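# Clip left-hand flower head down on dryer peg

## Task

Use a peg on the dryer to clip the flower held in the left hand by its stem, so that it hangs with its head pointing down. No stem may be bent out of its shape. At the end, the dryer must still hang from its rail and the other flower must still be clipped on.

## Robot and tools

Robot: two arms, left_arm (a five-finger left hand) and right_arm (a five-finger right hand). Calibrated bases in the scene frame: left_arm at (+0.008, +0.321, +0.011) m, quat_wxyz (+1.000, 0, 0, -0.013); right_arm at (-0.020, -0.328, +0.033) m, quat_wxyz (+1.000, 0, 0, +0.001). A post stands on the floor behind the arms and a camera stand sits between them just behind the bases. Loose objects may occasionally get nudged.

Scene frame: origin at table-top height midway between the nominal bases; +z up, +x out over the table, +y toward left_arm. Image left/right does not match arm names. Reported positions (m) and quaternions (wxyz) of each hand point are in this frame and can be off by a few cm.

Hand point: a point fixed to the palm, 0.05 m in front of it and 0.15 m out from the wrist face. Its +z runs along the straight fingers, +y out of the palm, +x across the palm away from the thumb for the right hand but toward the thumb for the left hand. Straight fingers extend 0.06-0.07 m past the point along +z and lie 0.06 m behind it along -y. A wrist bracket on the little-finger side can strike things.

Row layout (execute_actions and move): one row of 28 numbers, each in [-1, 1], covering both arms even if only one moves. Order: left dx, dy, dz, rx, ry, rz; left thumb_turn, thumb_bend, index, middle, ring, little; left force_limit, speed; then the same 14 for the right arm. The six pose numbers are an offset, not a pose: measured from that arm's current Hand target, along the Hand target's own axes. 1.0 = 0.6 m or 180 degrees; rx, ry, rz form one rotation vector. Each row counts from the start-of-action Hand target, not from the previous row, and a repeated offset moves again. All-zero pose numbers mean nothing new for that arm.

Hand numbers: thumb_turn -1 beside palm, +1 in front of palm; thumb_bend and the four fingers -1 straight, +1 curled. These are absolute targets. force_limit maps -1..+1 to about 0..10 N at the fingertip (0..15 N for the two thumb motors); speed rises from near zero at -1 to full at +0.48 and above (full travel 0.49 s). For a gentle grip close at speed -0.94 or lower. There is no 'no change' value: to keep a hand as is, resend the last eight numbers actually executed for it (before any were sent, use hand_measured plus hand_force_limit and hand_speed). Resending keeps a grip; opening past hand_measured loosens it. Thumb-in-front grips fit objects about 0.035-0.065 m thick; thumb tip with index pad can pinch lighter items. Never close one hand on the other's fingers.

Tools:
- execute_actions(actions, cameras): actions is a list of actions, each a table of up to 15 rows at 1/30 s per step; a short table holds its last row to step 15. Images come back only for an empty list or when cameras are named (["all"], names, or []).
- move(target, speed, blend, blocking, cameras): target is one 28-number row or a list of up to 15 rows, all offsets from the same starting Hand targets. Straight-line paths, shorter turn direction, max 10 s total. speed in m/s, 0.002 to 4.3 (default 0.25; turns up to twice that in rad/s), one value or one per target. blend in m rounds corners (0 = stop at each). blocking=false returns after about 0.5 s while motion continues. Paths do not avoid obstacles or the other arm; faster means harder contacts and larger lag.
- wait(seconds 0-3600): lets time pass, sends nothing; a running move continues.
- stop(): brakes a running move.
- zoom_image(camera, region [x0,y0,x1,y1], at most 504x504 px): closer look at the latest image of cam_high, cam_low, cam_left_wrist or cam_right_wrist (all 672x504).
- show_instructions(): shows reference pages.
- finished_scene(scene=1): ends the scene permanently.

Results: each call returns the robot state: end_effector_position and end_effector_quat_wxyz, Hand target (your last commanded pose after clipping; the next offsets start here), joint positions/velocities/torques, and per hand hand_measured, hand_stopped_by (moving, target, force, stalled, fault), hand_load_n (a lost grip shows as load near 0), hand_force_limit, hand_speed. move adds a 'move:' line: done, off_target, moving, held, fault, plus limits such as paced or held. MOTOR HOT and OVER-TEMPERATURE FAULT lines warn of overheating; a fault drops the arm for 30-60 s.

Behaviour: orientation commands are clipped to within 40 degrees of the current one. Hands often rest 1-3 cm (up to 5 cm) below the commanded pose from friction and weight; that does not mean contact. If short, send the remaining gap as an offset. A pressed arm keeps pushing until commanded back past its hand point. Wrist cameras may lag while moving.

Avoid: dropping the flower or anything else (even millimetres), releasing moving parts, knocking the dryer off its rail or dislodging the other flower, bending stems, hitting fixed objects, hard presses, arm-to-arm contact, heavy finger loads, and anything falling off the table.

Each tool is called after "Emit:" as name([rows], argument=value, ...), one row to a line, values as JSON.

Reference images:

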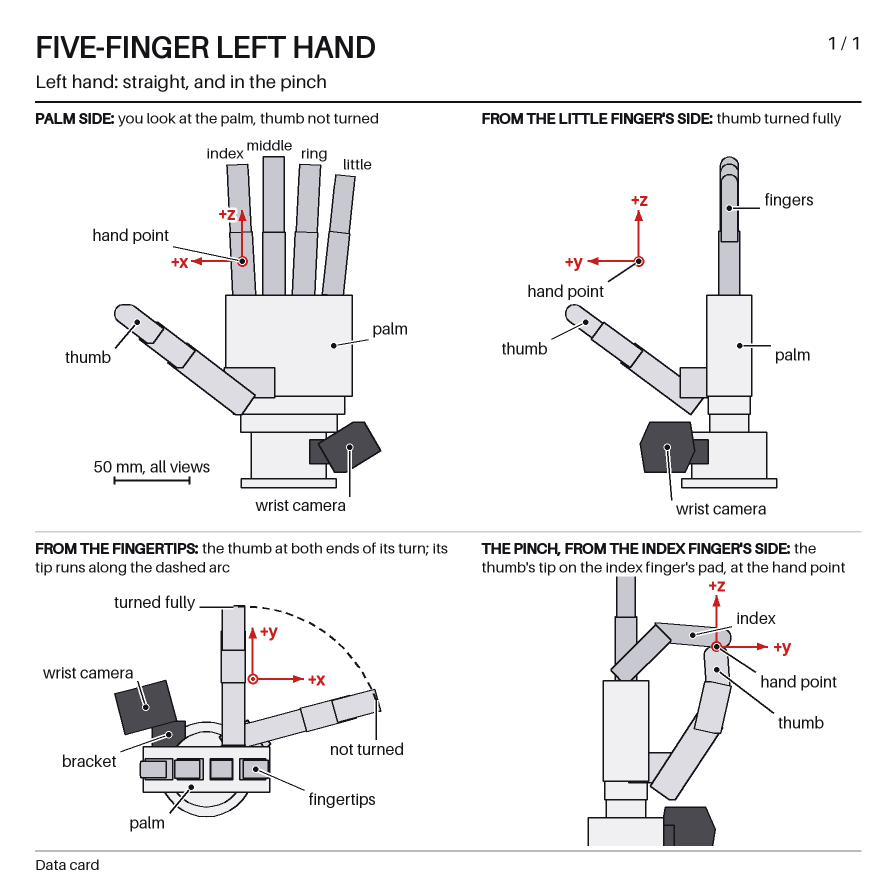

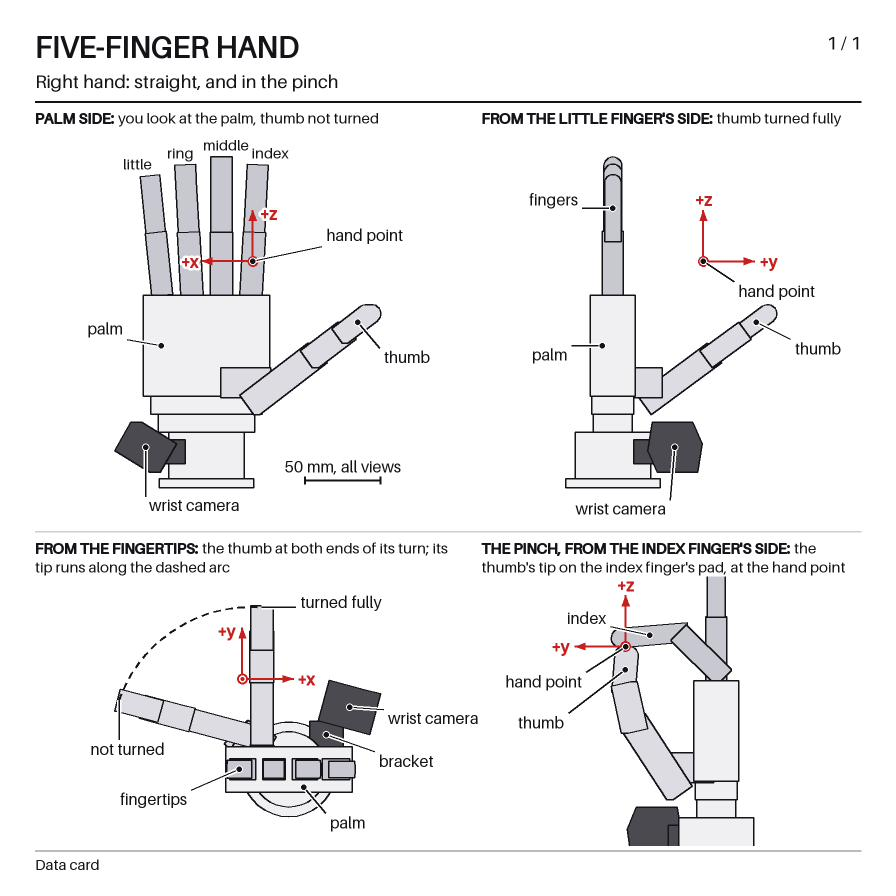

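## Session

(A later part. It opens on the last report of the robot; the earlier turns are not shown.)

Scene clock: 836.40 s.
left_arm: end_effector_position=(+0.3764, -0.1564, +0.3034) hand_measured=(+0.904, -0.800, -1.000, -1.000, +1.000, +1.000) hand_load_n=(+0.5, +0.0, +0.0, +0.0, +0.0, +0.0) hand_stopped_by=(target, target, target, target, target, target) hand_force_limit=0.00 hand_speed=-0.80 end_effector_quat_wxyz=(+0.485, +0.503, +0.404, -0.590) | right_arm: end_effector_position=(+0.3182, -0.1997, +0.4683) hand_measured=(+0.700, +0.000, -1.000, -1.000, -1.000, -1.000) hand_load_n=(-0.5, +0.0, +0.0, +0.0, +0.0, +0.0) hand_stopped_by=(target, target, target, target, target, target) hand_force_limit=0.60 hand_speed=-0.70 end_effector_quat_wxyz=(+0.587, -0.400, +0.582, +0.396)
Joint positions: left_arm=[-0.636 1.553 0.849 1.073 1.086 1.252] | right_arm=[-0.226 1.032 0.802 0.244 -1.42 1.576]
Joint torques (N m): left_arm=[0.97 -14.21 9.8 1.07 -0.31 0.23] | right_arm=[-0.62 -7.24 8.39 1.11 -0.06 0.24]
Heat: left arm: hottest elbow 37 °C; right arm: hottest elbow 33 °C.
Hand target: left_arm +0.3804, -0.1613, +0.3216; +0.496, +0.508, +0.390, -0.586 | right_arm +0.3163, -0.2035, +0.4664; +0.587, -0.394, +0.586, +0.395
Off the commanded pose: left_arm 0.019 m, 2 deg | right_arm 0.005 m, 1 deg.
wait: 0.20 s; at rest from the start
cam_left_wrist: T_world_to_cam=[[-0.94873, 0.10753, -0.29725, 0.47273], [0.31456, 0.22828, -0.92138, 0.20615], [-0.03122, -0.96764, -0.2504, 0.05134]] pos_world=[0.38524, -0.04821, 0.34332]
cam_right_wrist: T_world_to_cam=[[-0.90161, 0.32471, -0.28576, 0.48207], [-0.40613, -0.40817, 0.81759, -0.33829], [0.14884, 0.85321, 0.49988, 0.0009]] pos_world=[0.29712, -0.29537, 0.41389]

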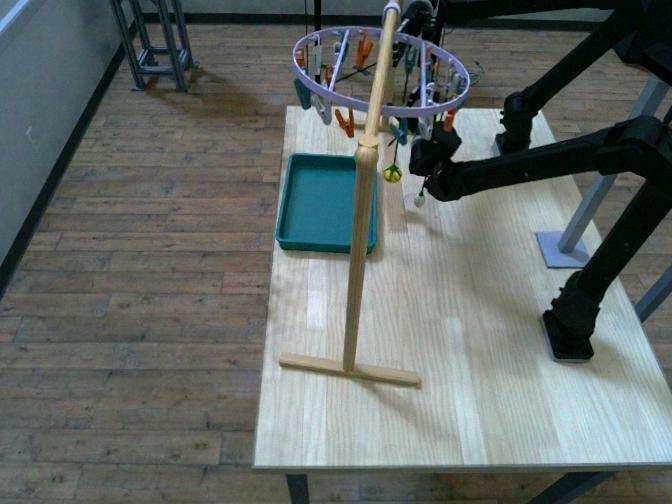

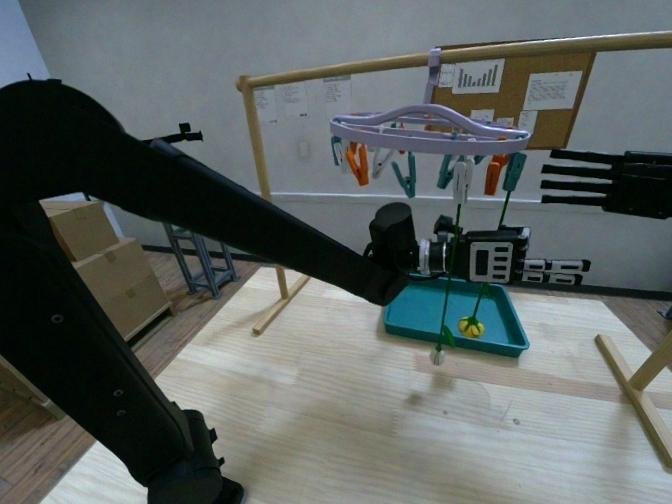

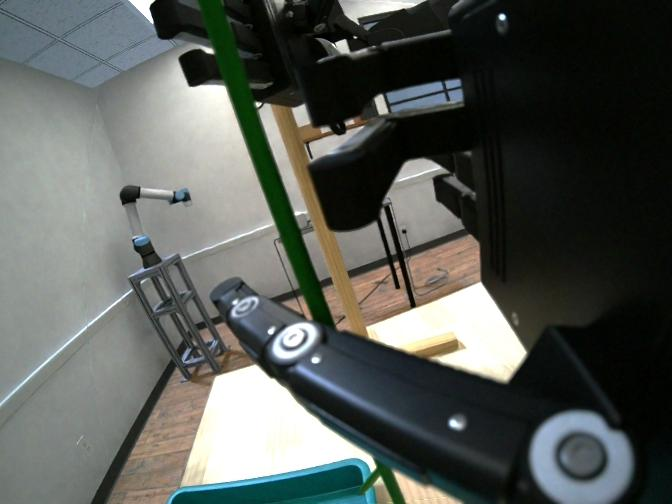

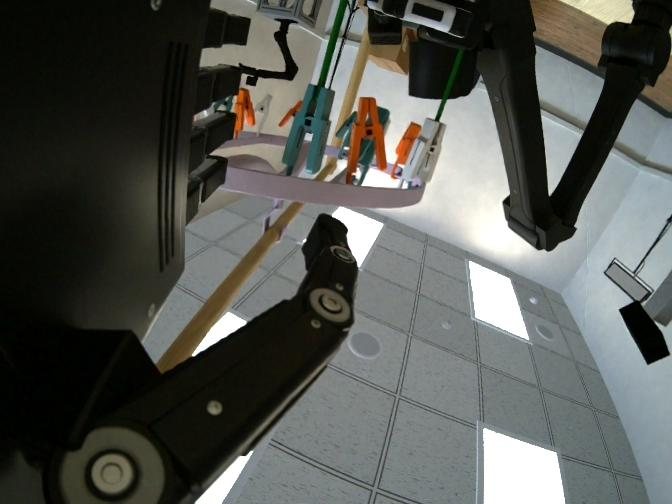

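Emit:
move([
  [0.01,0,-0.13,0,0,0,0.904,-1.0,-1.0,-1.0,1.0,1.0,0.0,-0.8,0,0,0,0,0,0,0.7,0.0,-1.0,-1.0,-1.0,-1.0,0.6,-0.7],
], speed=0.04, cameras=["cam_low","cam_left_wrist","cam_right_wrist"])

Scene clock: 840.10 s.
left_arm: end_effector_position=(+0.3920, -0.0941, +0.3110) hand_measured=(+0.904, -1.000, -1.000, -1.000, +1.000, +1.000) hand_load_n=(+0.0, +0.0, +0.0, +0.0, +0.0, -0.5) hand_stopped_by=(target, target, target, target, target, target) hand_force_limit=0.00 hand_speed=-0.80 end_effector_quat_wxyz=(+0.499, +0.514, +0.381, -0.585) | right_arm: end_effector_position=(+0.3182, -0.1997, +0.4683) hand_measured=(+0.700, +0.000, -1.000, -1.000, -1.000, -1.000) hand_load_n=(+0.0, +0.0, +0.0, +0.0, +0.0, +0.0) hand_stopped_by=(target, target, target, target, target, target) hand_force_limit=0.60 hand_speed=-0.70 end_effector_quat_wxyz=(+0.587, -0.400, +0.582, +0.396)
Joint positions: left_arm=[-0.493 1.549 0.801 1.321 1.227 1.094] | right_arm=[-0.226 1.032 0.802 0.244 -1.42 1.576]
Joint torques (N m): left_arm=[2.55 -11.81 6.2 1.69 -0.39 -0.03] | right_arm=[-0.79 -7 8.42 1.14 -0.05 0.24]
Heat: left arm: hottest elbow 37 °C; right arm: hottest elbow 33 °C.
Hand target: left_arm +0.3965, -0.0875, +0.3018; +0.496, +0.508, +0.390, -0.586 | right_arm +0.3163, -0.2035, +0.4664; +0.587, -0.394, +0.586, +0.395
Off the commanded pose: left_arm 0.012 m, 1 deg | right_arm 0.005 m, 1 deg.
move: off_target (left_arm)
cam_left_wrist: T_world_to_cam=[[-0.93063, 0.10957, -0.34919, 0.49231], [0.36476, 0.19998, -0.90937, 0.16793], [-0.02981, -0.97365, -0.22607, 0.10542]] pos_world=[0.40004, 0.01511, 0.34845]
cam_right_wrist: T_world_to_cam=[[-0.90161, 0.32471, -0.28576, 0.48207], [-0.40613, -0.40817, 0.81759, -0.33829], [0.14884, 0.85321, 0.49988, 0.0009]] pos_world=[0.29712, -0.29537, 0.41389]

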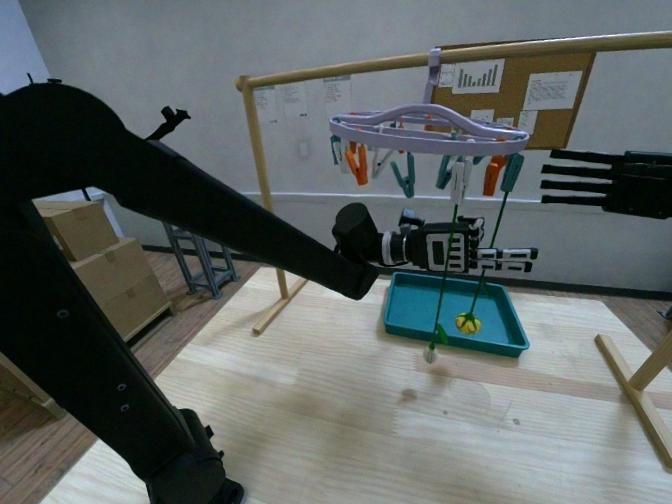

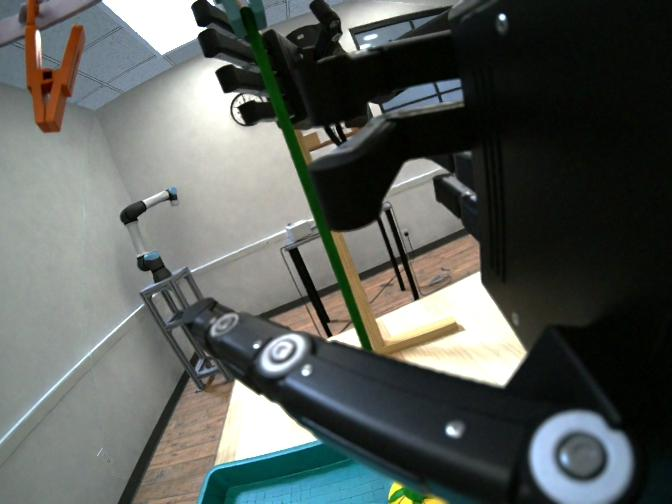

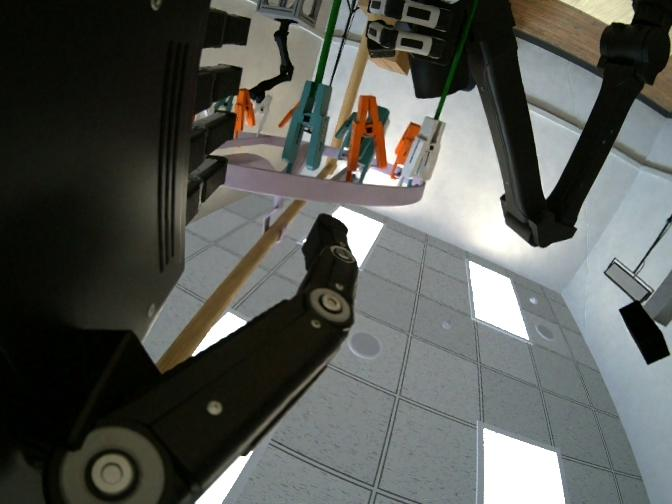

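Emit:
zoom_image(camera="cam_low", region=[380, 130, 580, 380])

Emit:
zoom_image(camera="cam_right_wrist", region=[270, 0, 510, 200])

Scaled by 2.016 from the camera's image (finer frame: 960x720).

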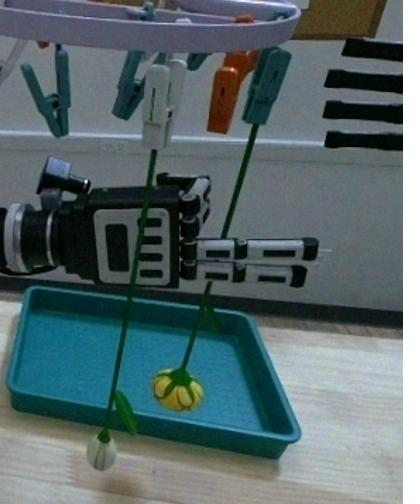

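Scaled by 2.100 from the camera's image (finer frame: 960x720).

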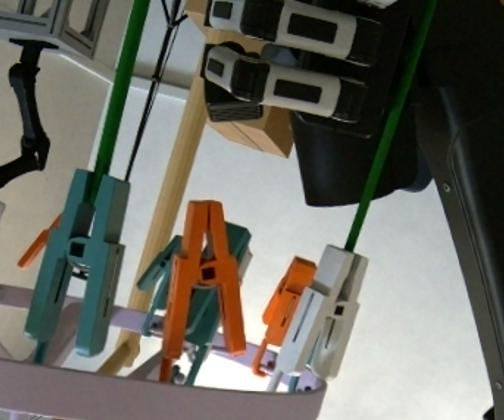

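Emit:
wait(seconds=1, cameras=["cam_low"])

Emit:
zoom_image(camera="cam_low", region=[380, 130, 580, 380])

Scene clock: 845.40 s.
left_arm: end_effector_position=(+0.3919, -0.0941, +0.3109) hand_measured=(+0.904, -1.000, -1.000, -1.000, +1.000, +1.000) hand_load_n=(+0.0, +0.0, +0.0, +0.0, +0.0, +0.0) hand_stopped_by=(target, target, target, target, target, target) hand_force_limit=0.00 hand_speed=-0.80 end_effector_quat_wxyz=(+0.499, +0.514, +0.381, -0.585) | right_arm: end_effector_position=(+0.3182, -0.1997, +0.4683) hand_measured=(+0.700, +0.000, -1.000, -1.000, -1.000, -1.000) hand_load_n=(+0.0, +0.0, +0.0, +0.0, +0.0, +0.0) hand_stopped_by=(target, target, target, target, target, target) hand_force_limit=0.60 hand_speed=-0.70 end_effector_quat_wxyz=(+0.587, -0.400, +0.582, +0.396)
Joint positions: left_arm=[-0.493 1.549 0.801 1.321 1.227 1.093] | right_arm=[-0.226 1.032 0.802 0.244 -1.42 1.576]
Joint torques (N m): left_arm=[2.55 -11.87 6.22 1.69 -0.39 -0.01] | right_arm=[-0.85 -7.06 8.42 1.14 -0.06 0.23]
Heat: left arm: hottest elbow 36 °C; right arm: hottest elbow 33 °C.
Hand target: left_arm +0.3965, -0.0875, +0.3018; +0.496, +0.508, +0.390, -0.586 | right_arm +0.3163, -0.2035, +0.4664; +0.587, -0.394, +0.586, +0.395
Off the commanded pose: left_arm 0.012 m, 1 deg | right_arm 0.005 m, 1 deg.
wait: 1.00 s; at rest from the start

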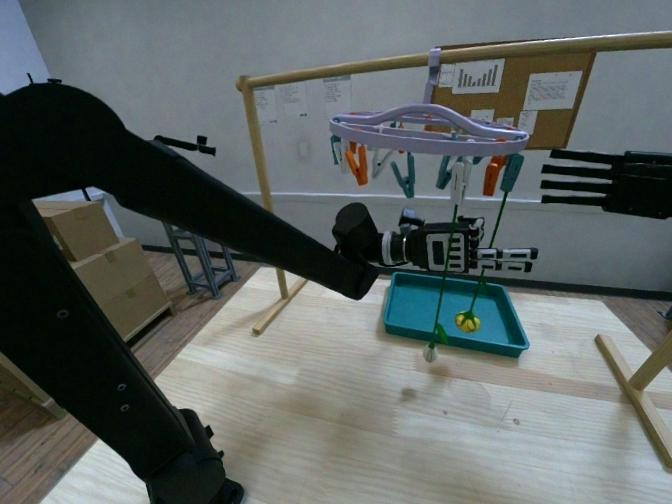

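Scaled by 2.016 from the camera's image (finer frame: 960x720).

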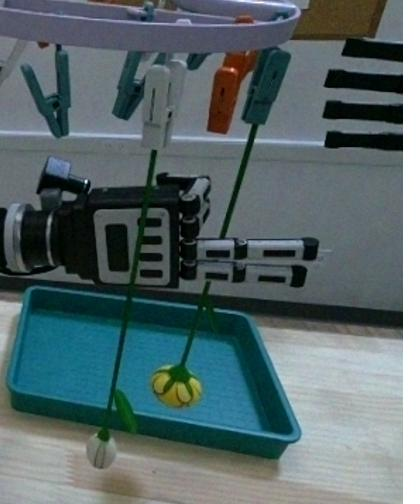

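Emit:
move([
  [0.01,0.01,-0.13,0,0,0,0.904,-1.0,-1.0,-1.0,1.0,1.0,0.0,-0.8,0,0,0,0,0,0,0.7,0.0,-1.0,-1.0,-1.0,-1.0,0.6,-0.7],
  [0.02,0.02,-0.38,0,0,0,0.904,-1.0,-1.0,-1.0,1.0,1.0,0.0,-0.8,0,0,-0.15,0,0,0,0.7,0.0,-1.0,-1.0,-1.0,-1.0,0.6,-0.7],
], speed=[0.05, 0.08], blend=0.02, cameras=["cam_low","cam_left_wrist","cam_right_wrist","cam_high"])

Emit:
zoom_image(camera="cam_low", region=[380, 130, 580, 380])

Scene clock: 851.63 s.
left_arm: end_effector_position=(+0.4565, +0.1200, +0.2513) hand_measured=(+0.904, -1.000, -1.000, -1.000, +1.000, +1.000) hand_load_n=(+0.5, +0.0, +0.0, +0.0, +0.0, +0.0) hand_stopped_by=(target, target, target, target, target, target) hand_force_limit=0.00 hand_speed=-0.80 end_effector_quat_wxyz=(+0.500, +0.516, +0.488, -0.496) | right_arm: end_effector_position=(+0.2851, -0.2828, +0.4681) hand_measured=(+0.700, +0.000, -1.000, -1.000, -1.000, -1.000) hand_load_n=(-0.5, +0.0, +0.0, +0.0, +0.0, +0.0) hand_stopped_by=(target, target, target, target, target, target) hand_force_limit=0.60 hand_speed=-0.70 end_effector_quat_wxyz=(+0.619, -0.357, +0.611, +0.341)
Joint positions: left_arm=[0.012 1.552 0.703 1.54 1.584 0.911] | right_arm=[-0.534 0.932 0.741 0.23 -1.565 1.585]
Joint torques (N m): left_arm=[2.49 -12.16 5.39 0.44 -0.52 0.18] | right_arm=[-0.85 -6.01 8.38 0.68 -0.02 0.32]
Heat: left arm: hottest elbow 35 °C; right arm: hottest elbow 32 °C.
Hand target: left_arm +0.4558, +0.1272, +0.2497; +0.496, +0.508, +0.390, -0.586 | right_arm +0.2825, -0.2869, +0.4663; +0.587, -0.394, +0.586, +0.395
Off the commanded pose: left_arm 0.007 m, 15 deg | right_arm 0.005 m, 9 deg.
joint sent to its limit (left arm) — joint 5 (wrist yaw), upper limit. The joint targets are off in orientation, not in position.
joint sent to its limit (right arm) — joint 5 (wrist yaw), lower limit. The joint targets are off in orientation, not in position.
move: off_target (left_arm, right_arm)
cam_left_wrist: T_world_to_cam=[[-0.94475, -0.01204, -0.32756, 0.52366], [0.28942, 0.43846, -0.85087, 0.0383], [0.15387, -0.89867, -0.41075, 0.2559]] pos_world=[0.44427, 0.21948, 0.30923]
cam_right_wrist: T_world_to_cam=[[-0.83267, 0.46472, -0.30118, 0.50632], [-0.4779, -0.32823, 0.81479, -0.34107], [0.27979, 0.82238, 0.49539, 0.03299]] pos_world=[0.24937, -0.37437, 0.41405]

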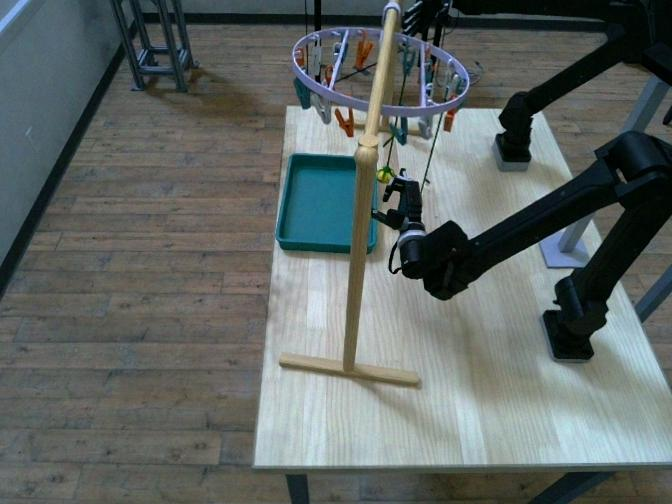

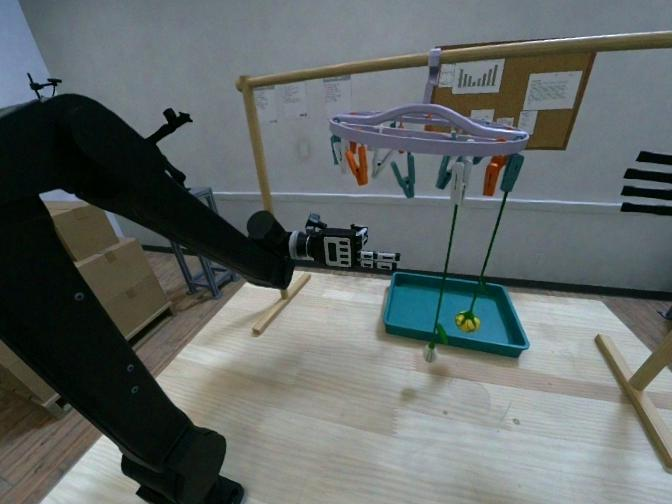

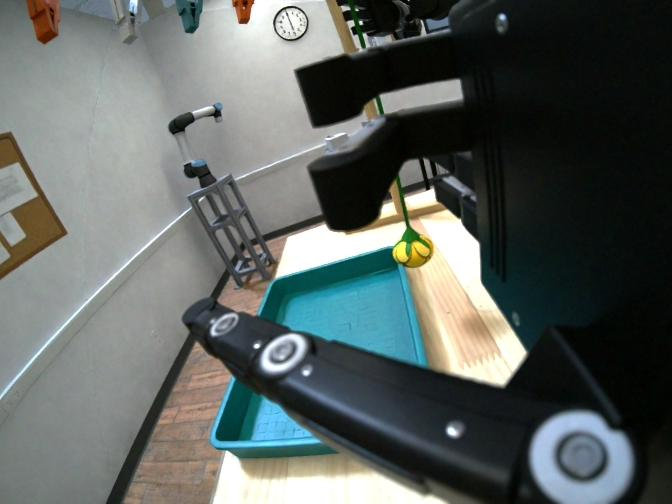

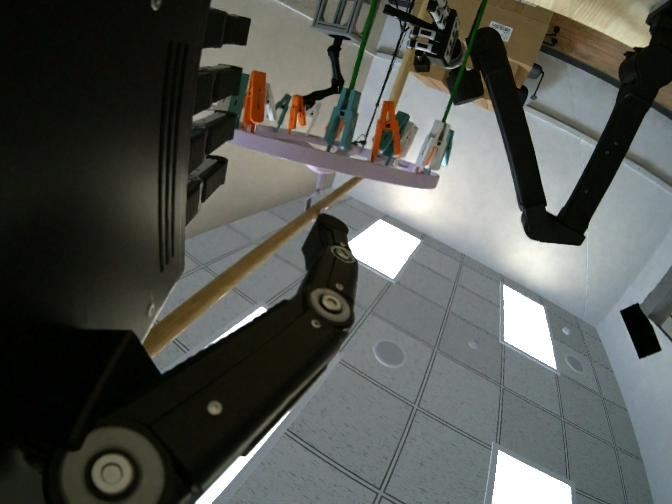

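Scaled by 2.016 from the camera's image (finer frame: 960x720).

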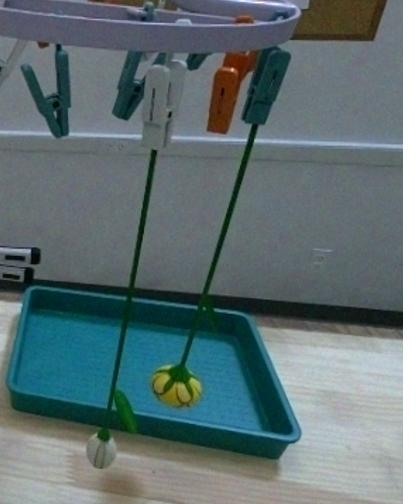

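Emit:
finished_scene()

The scene is finished: the task was done.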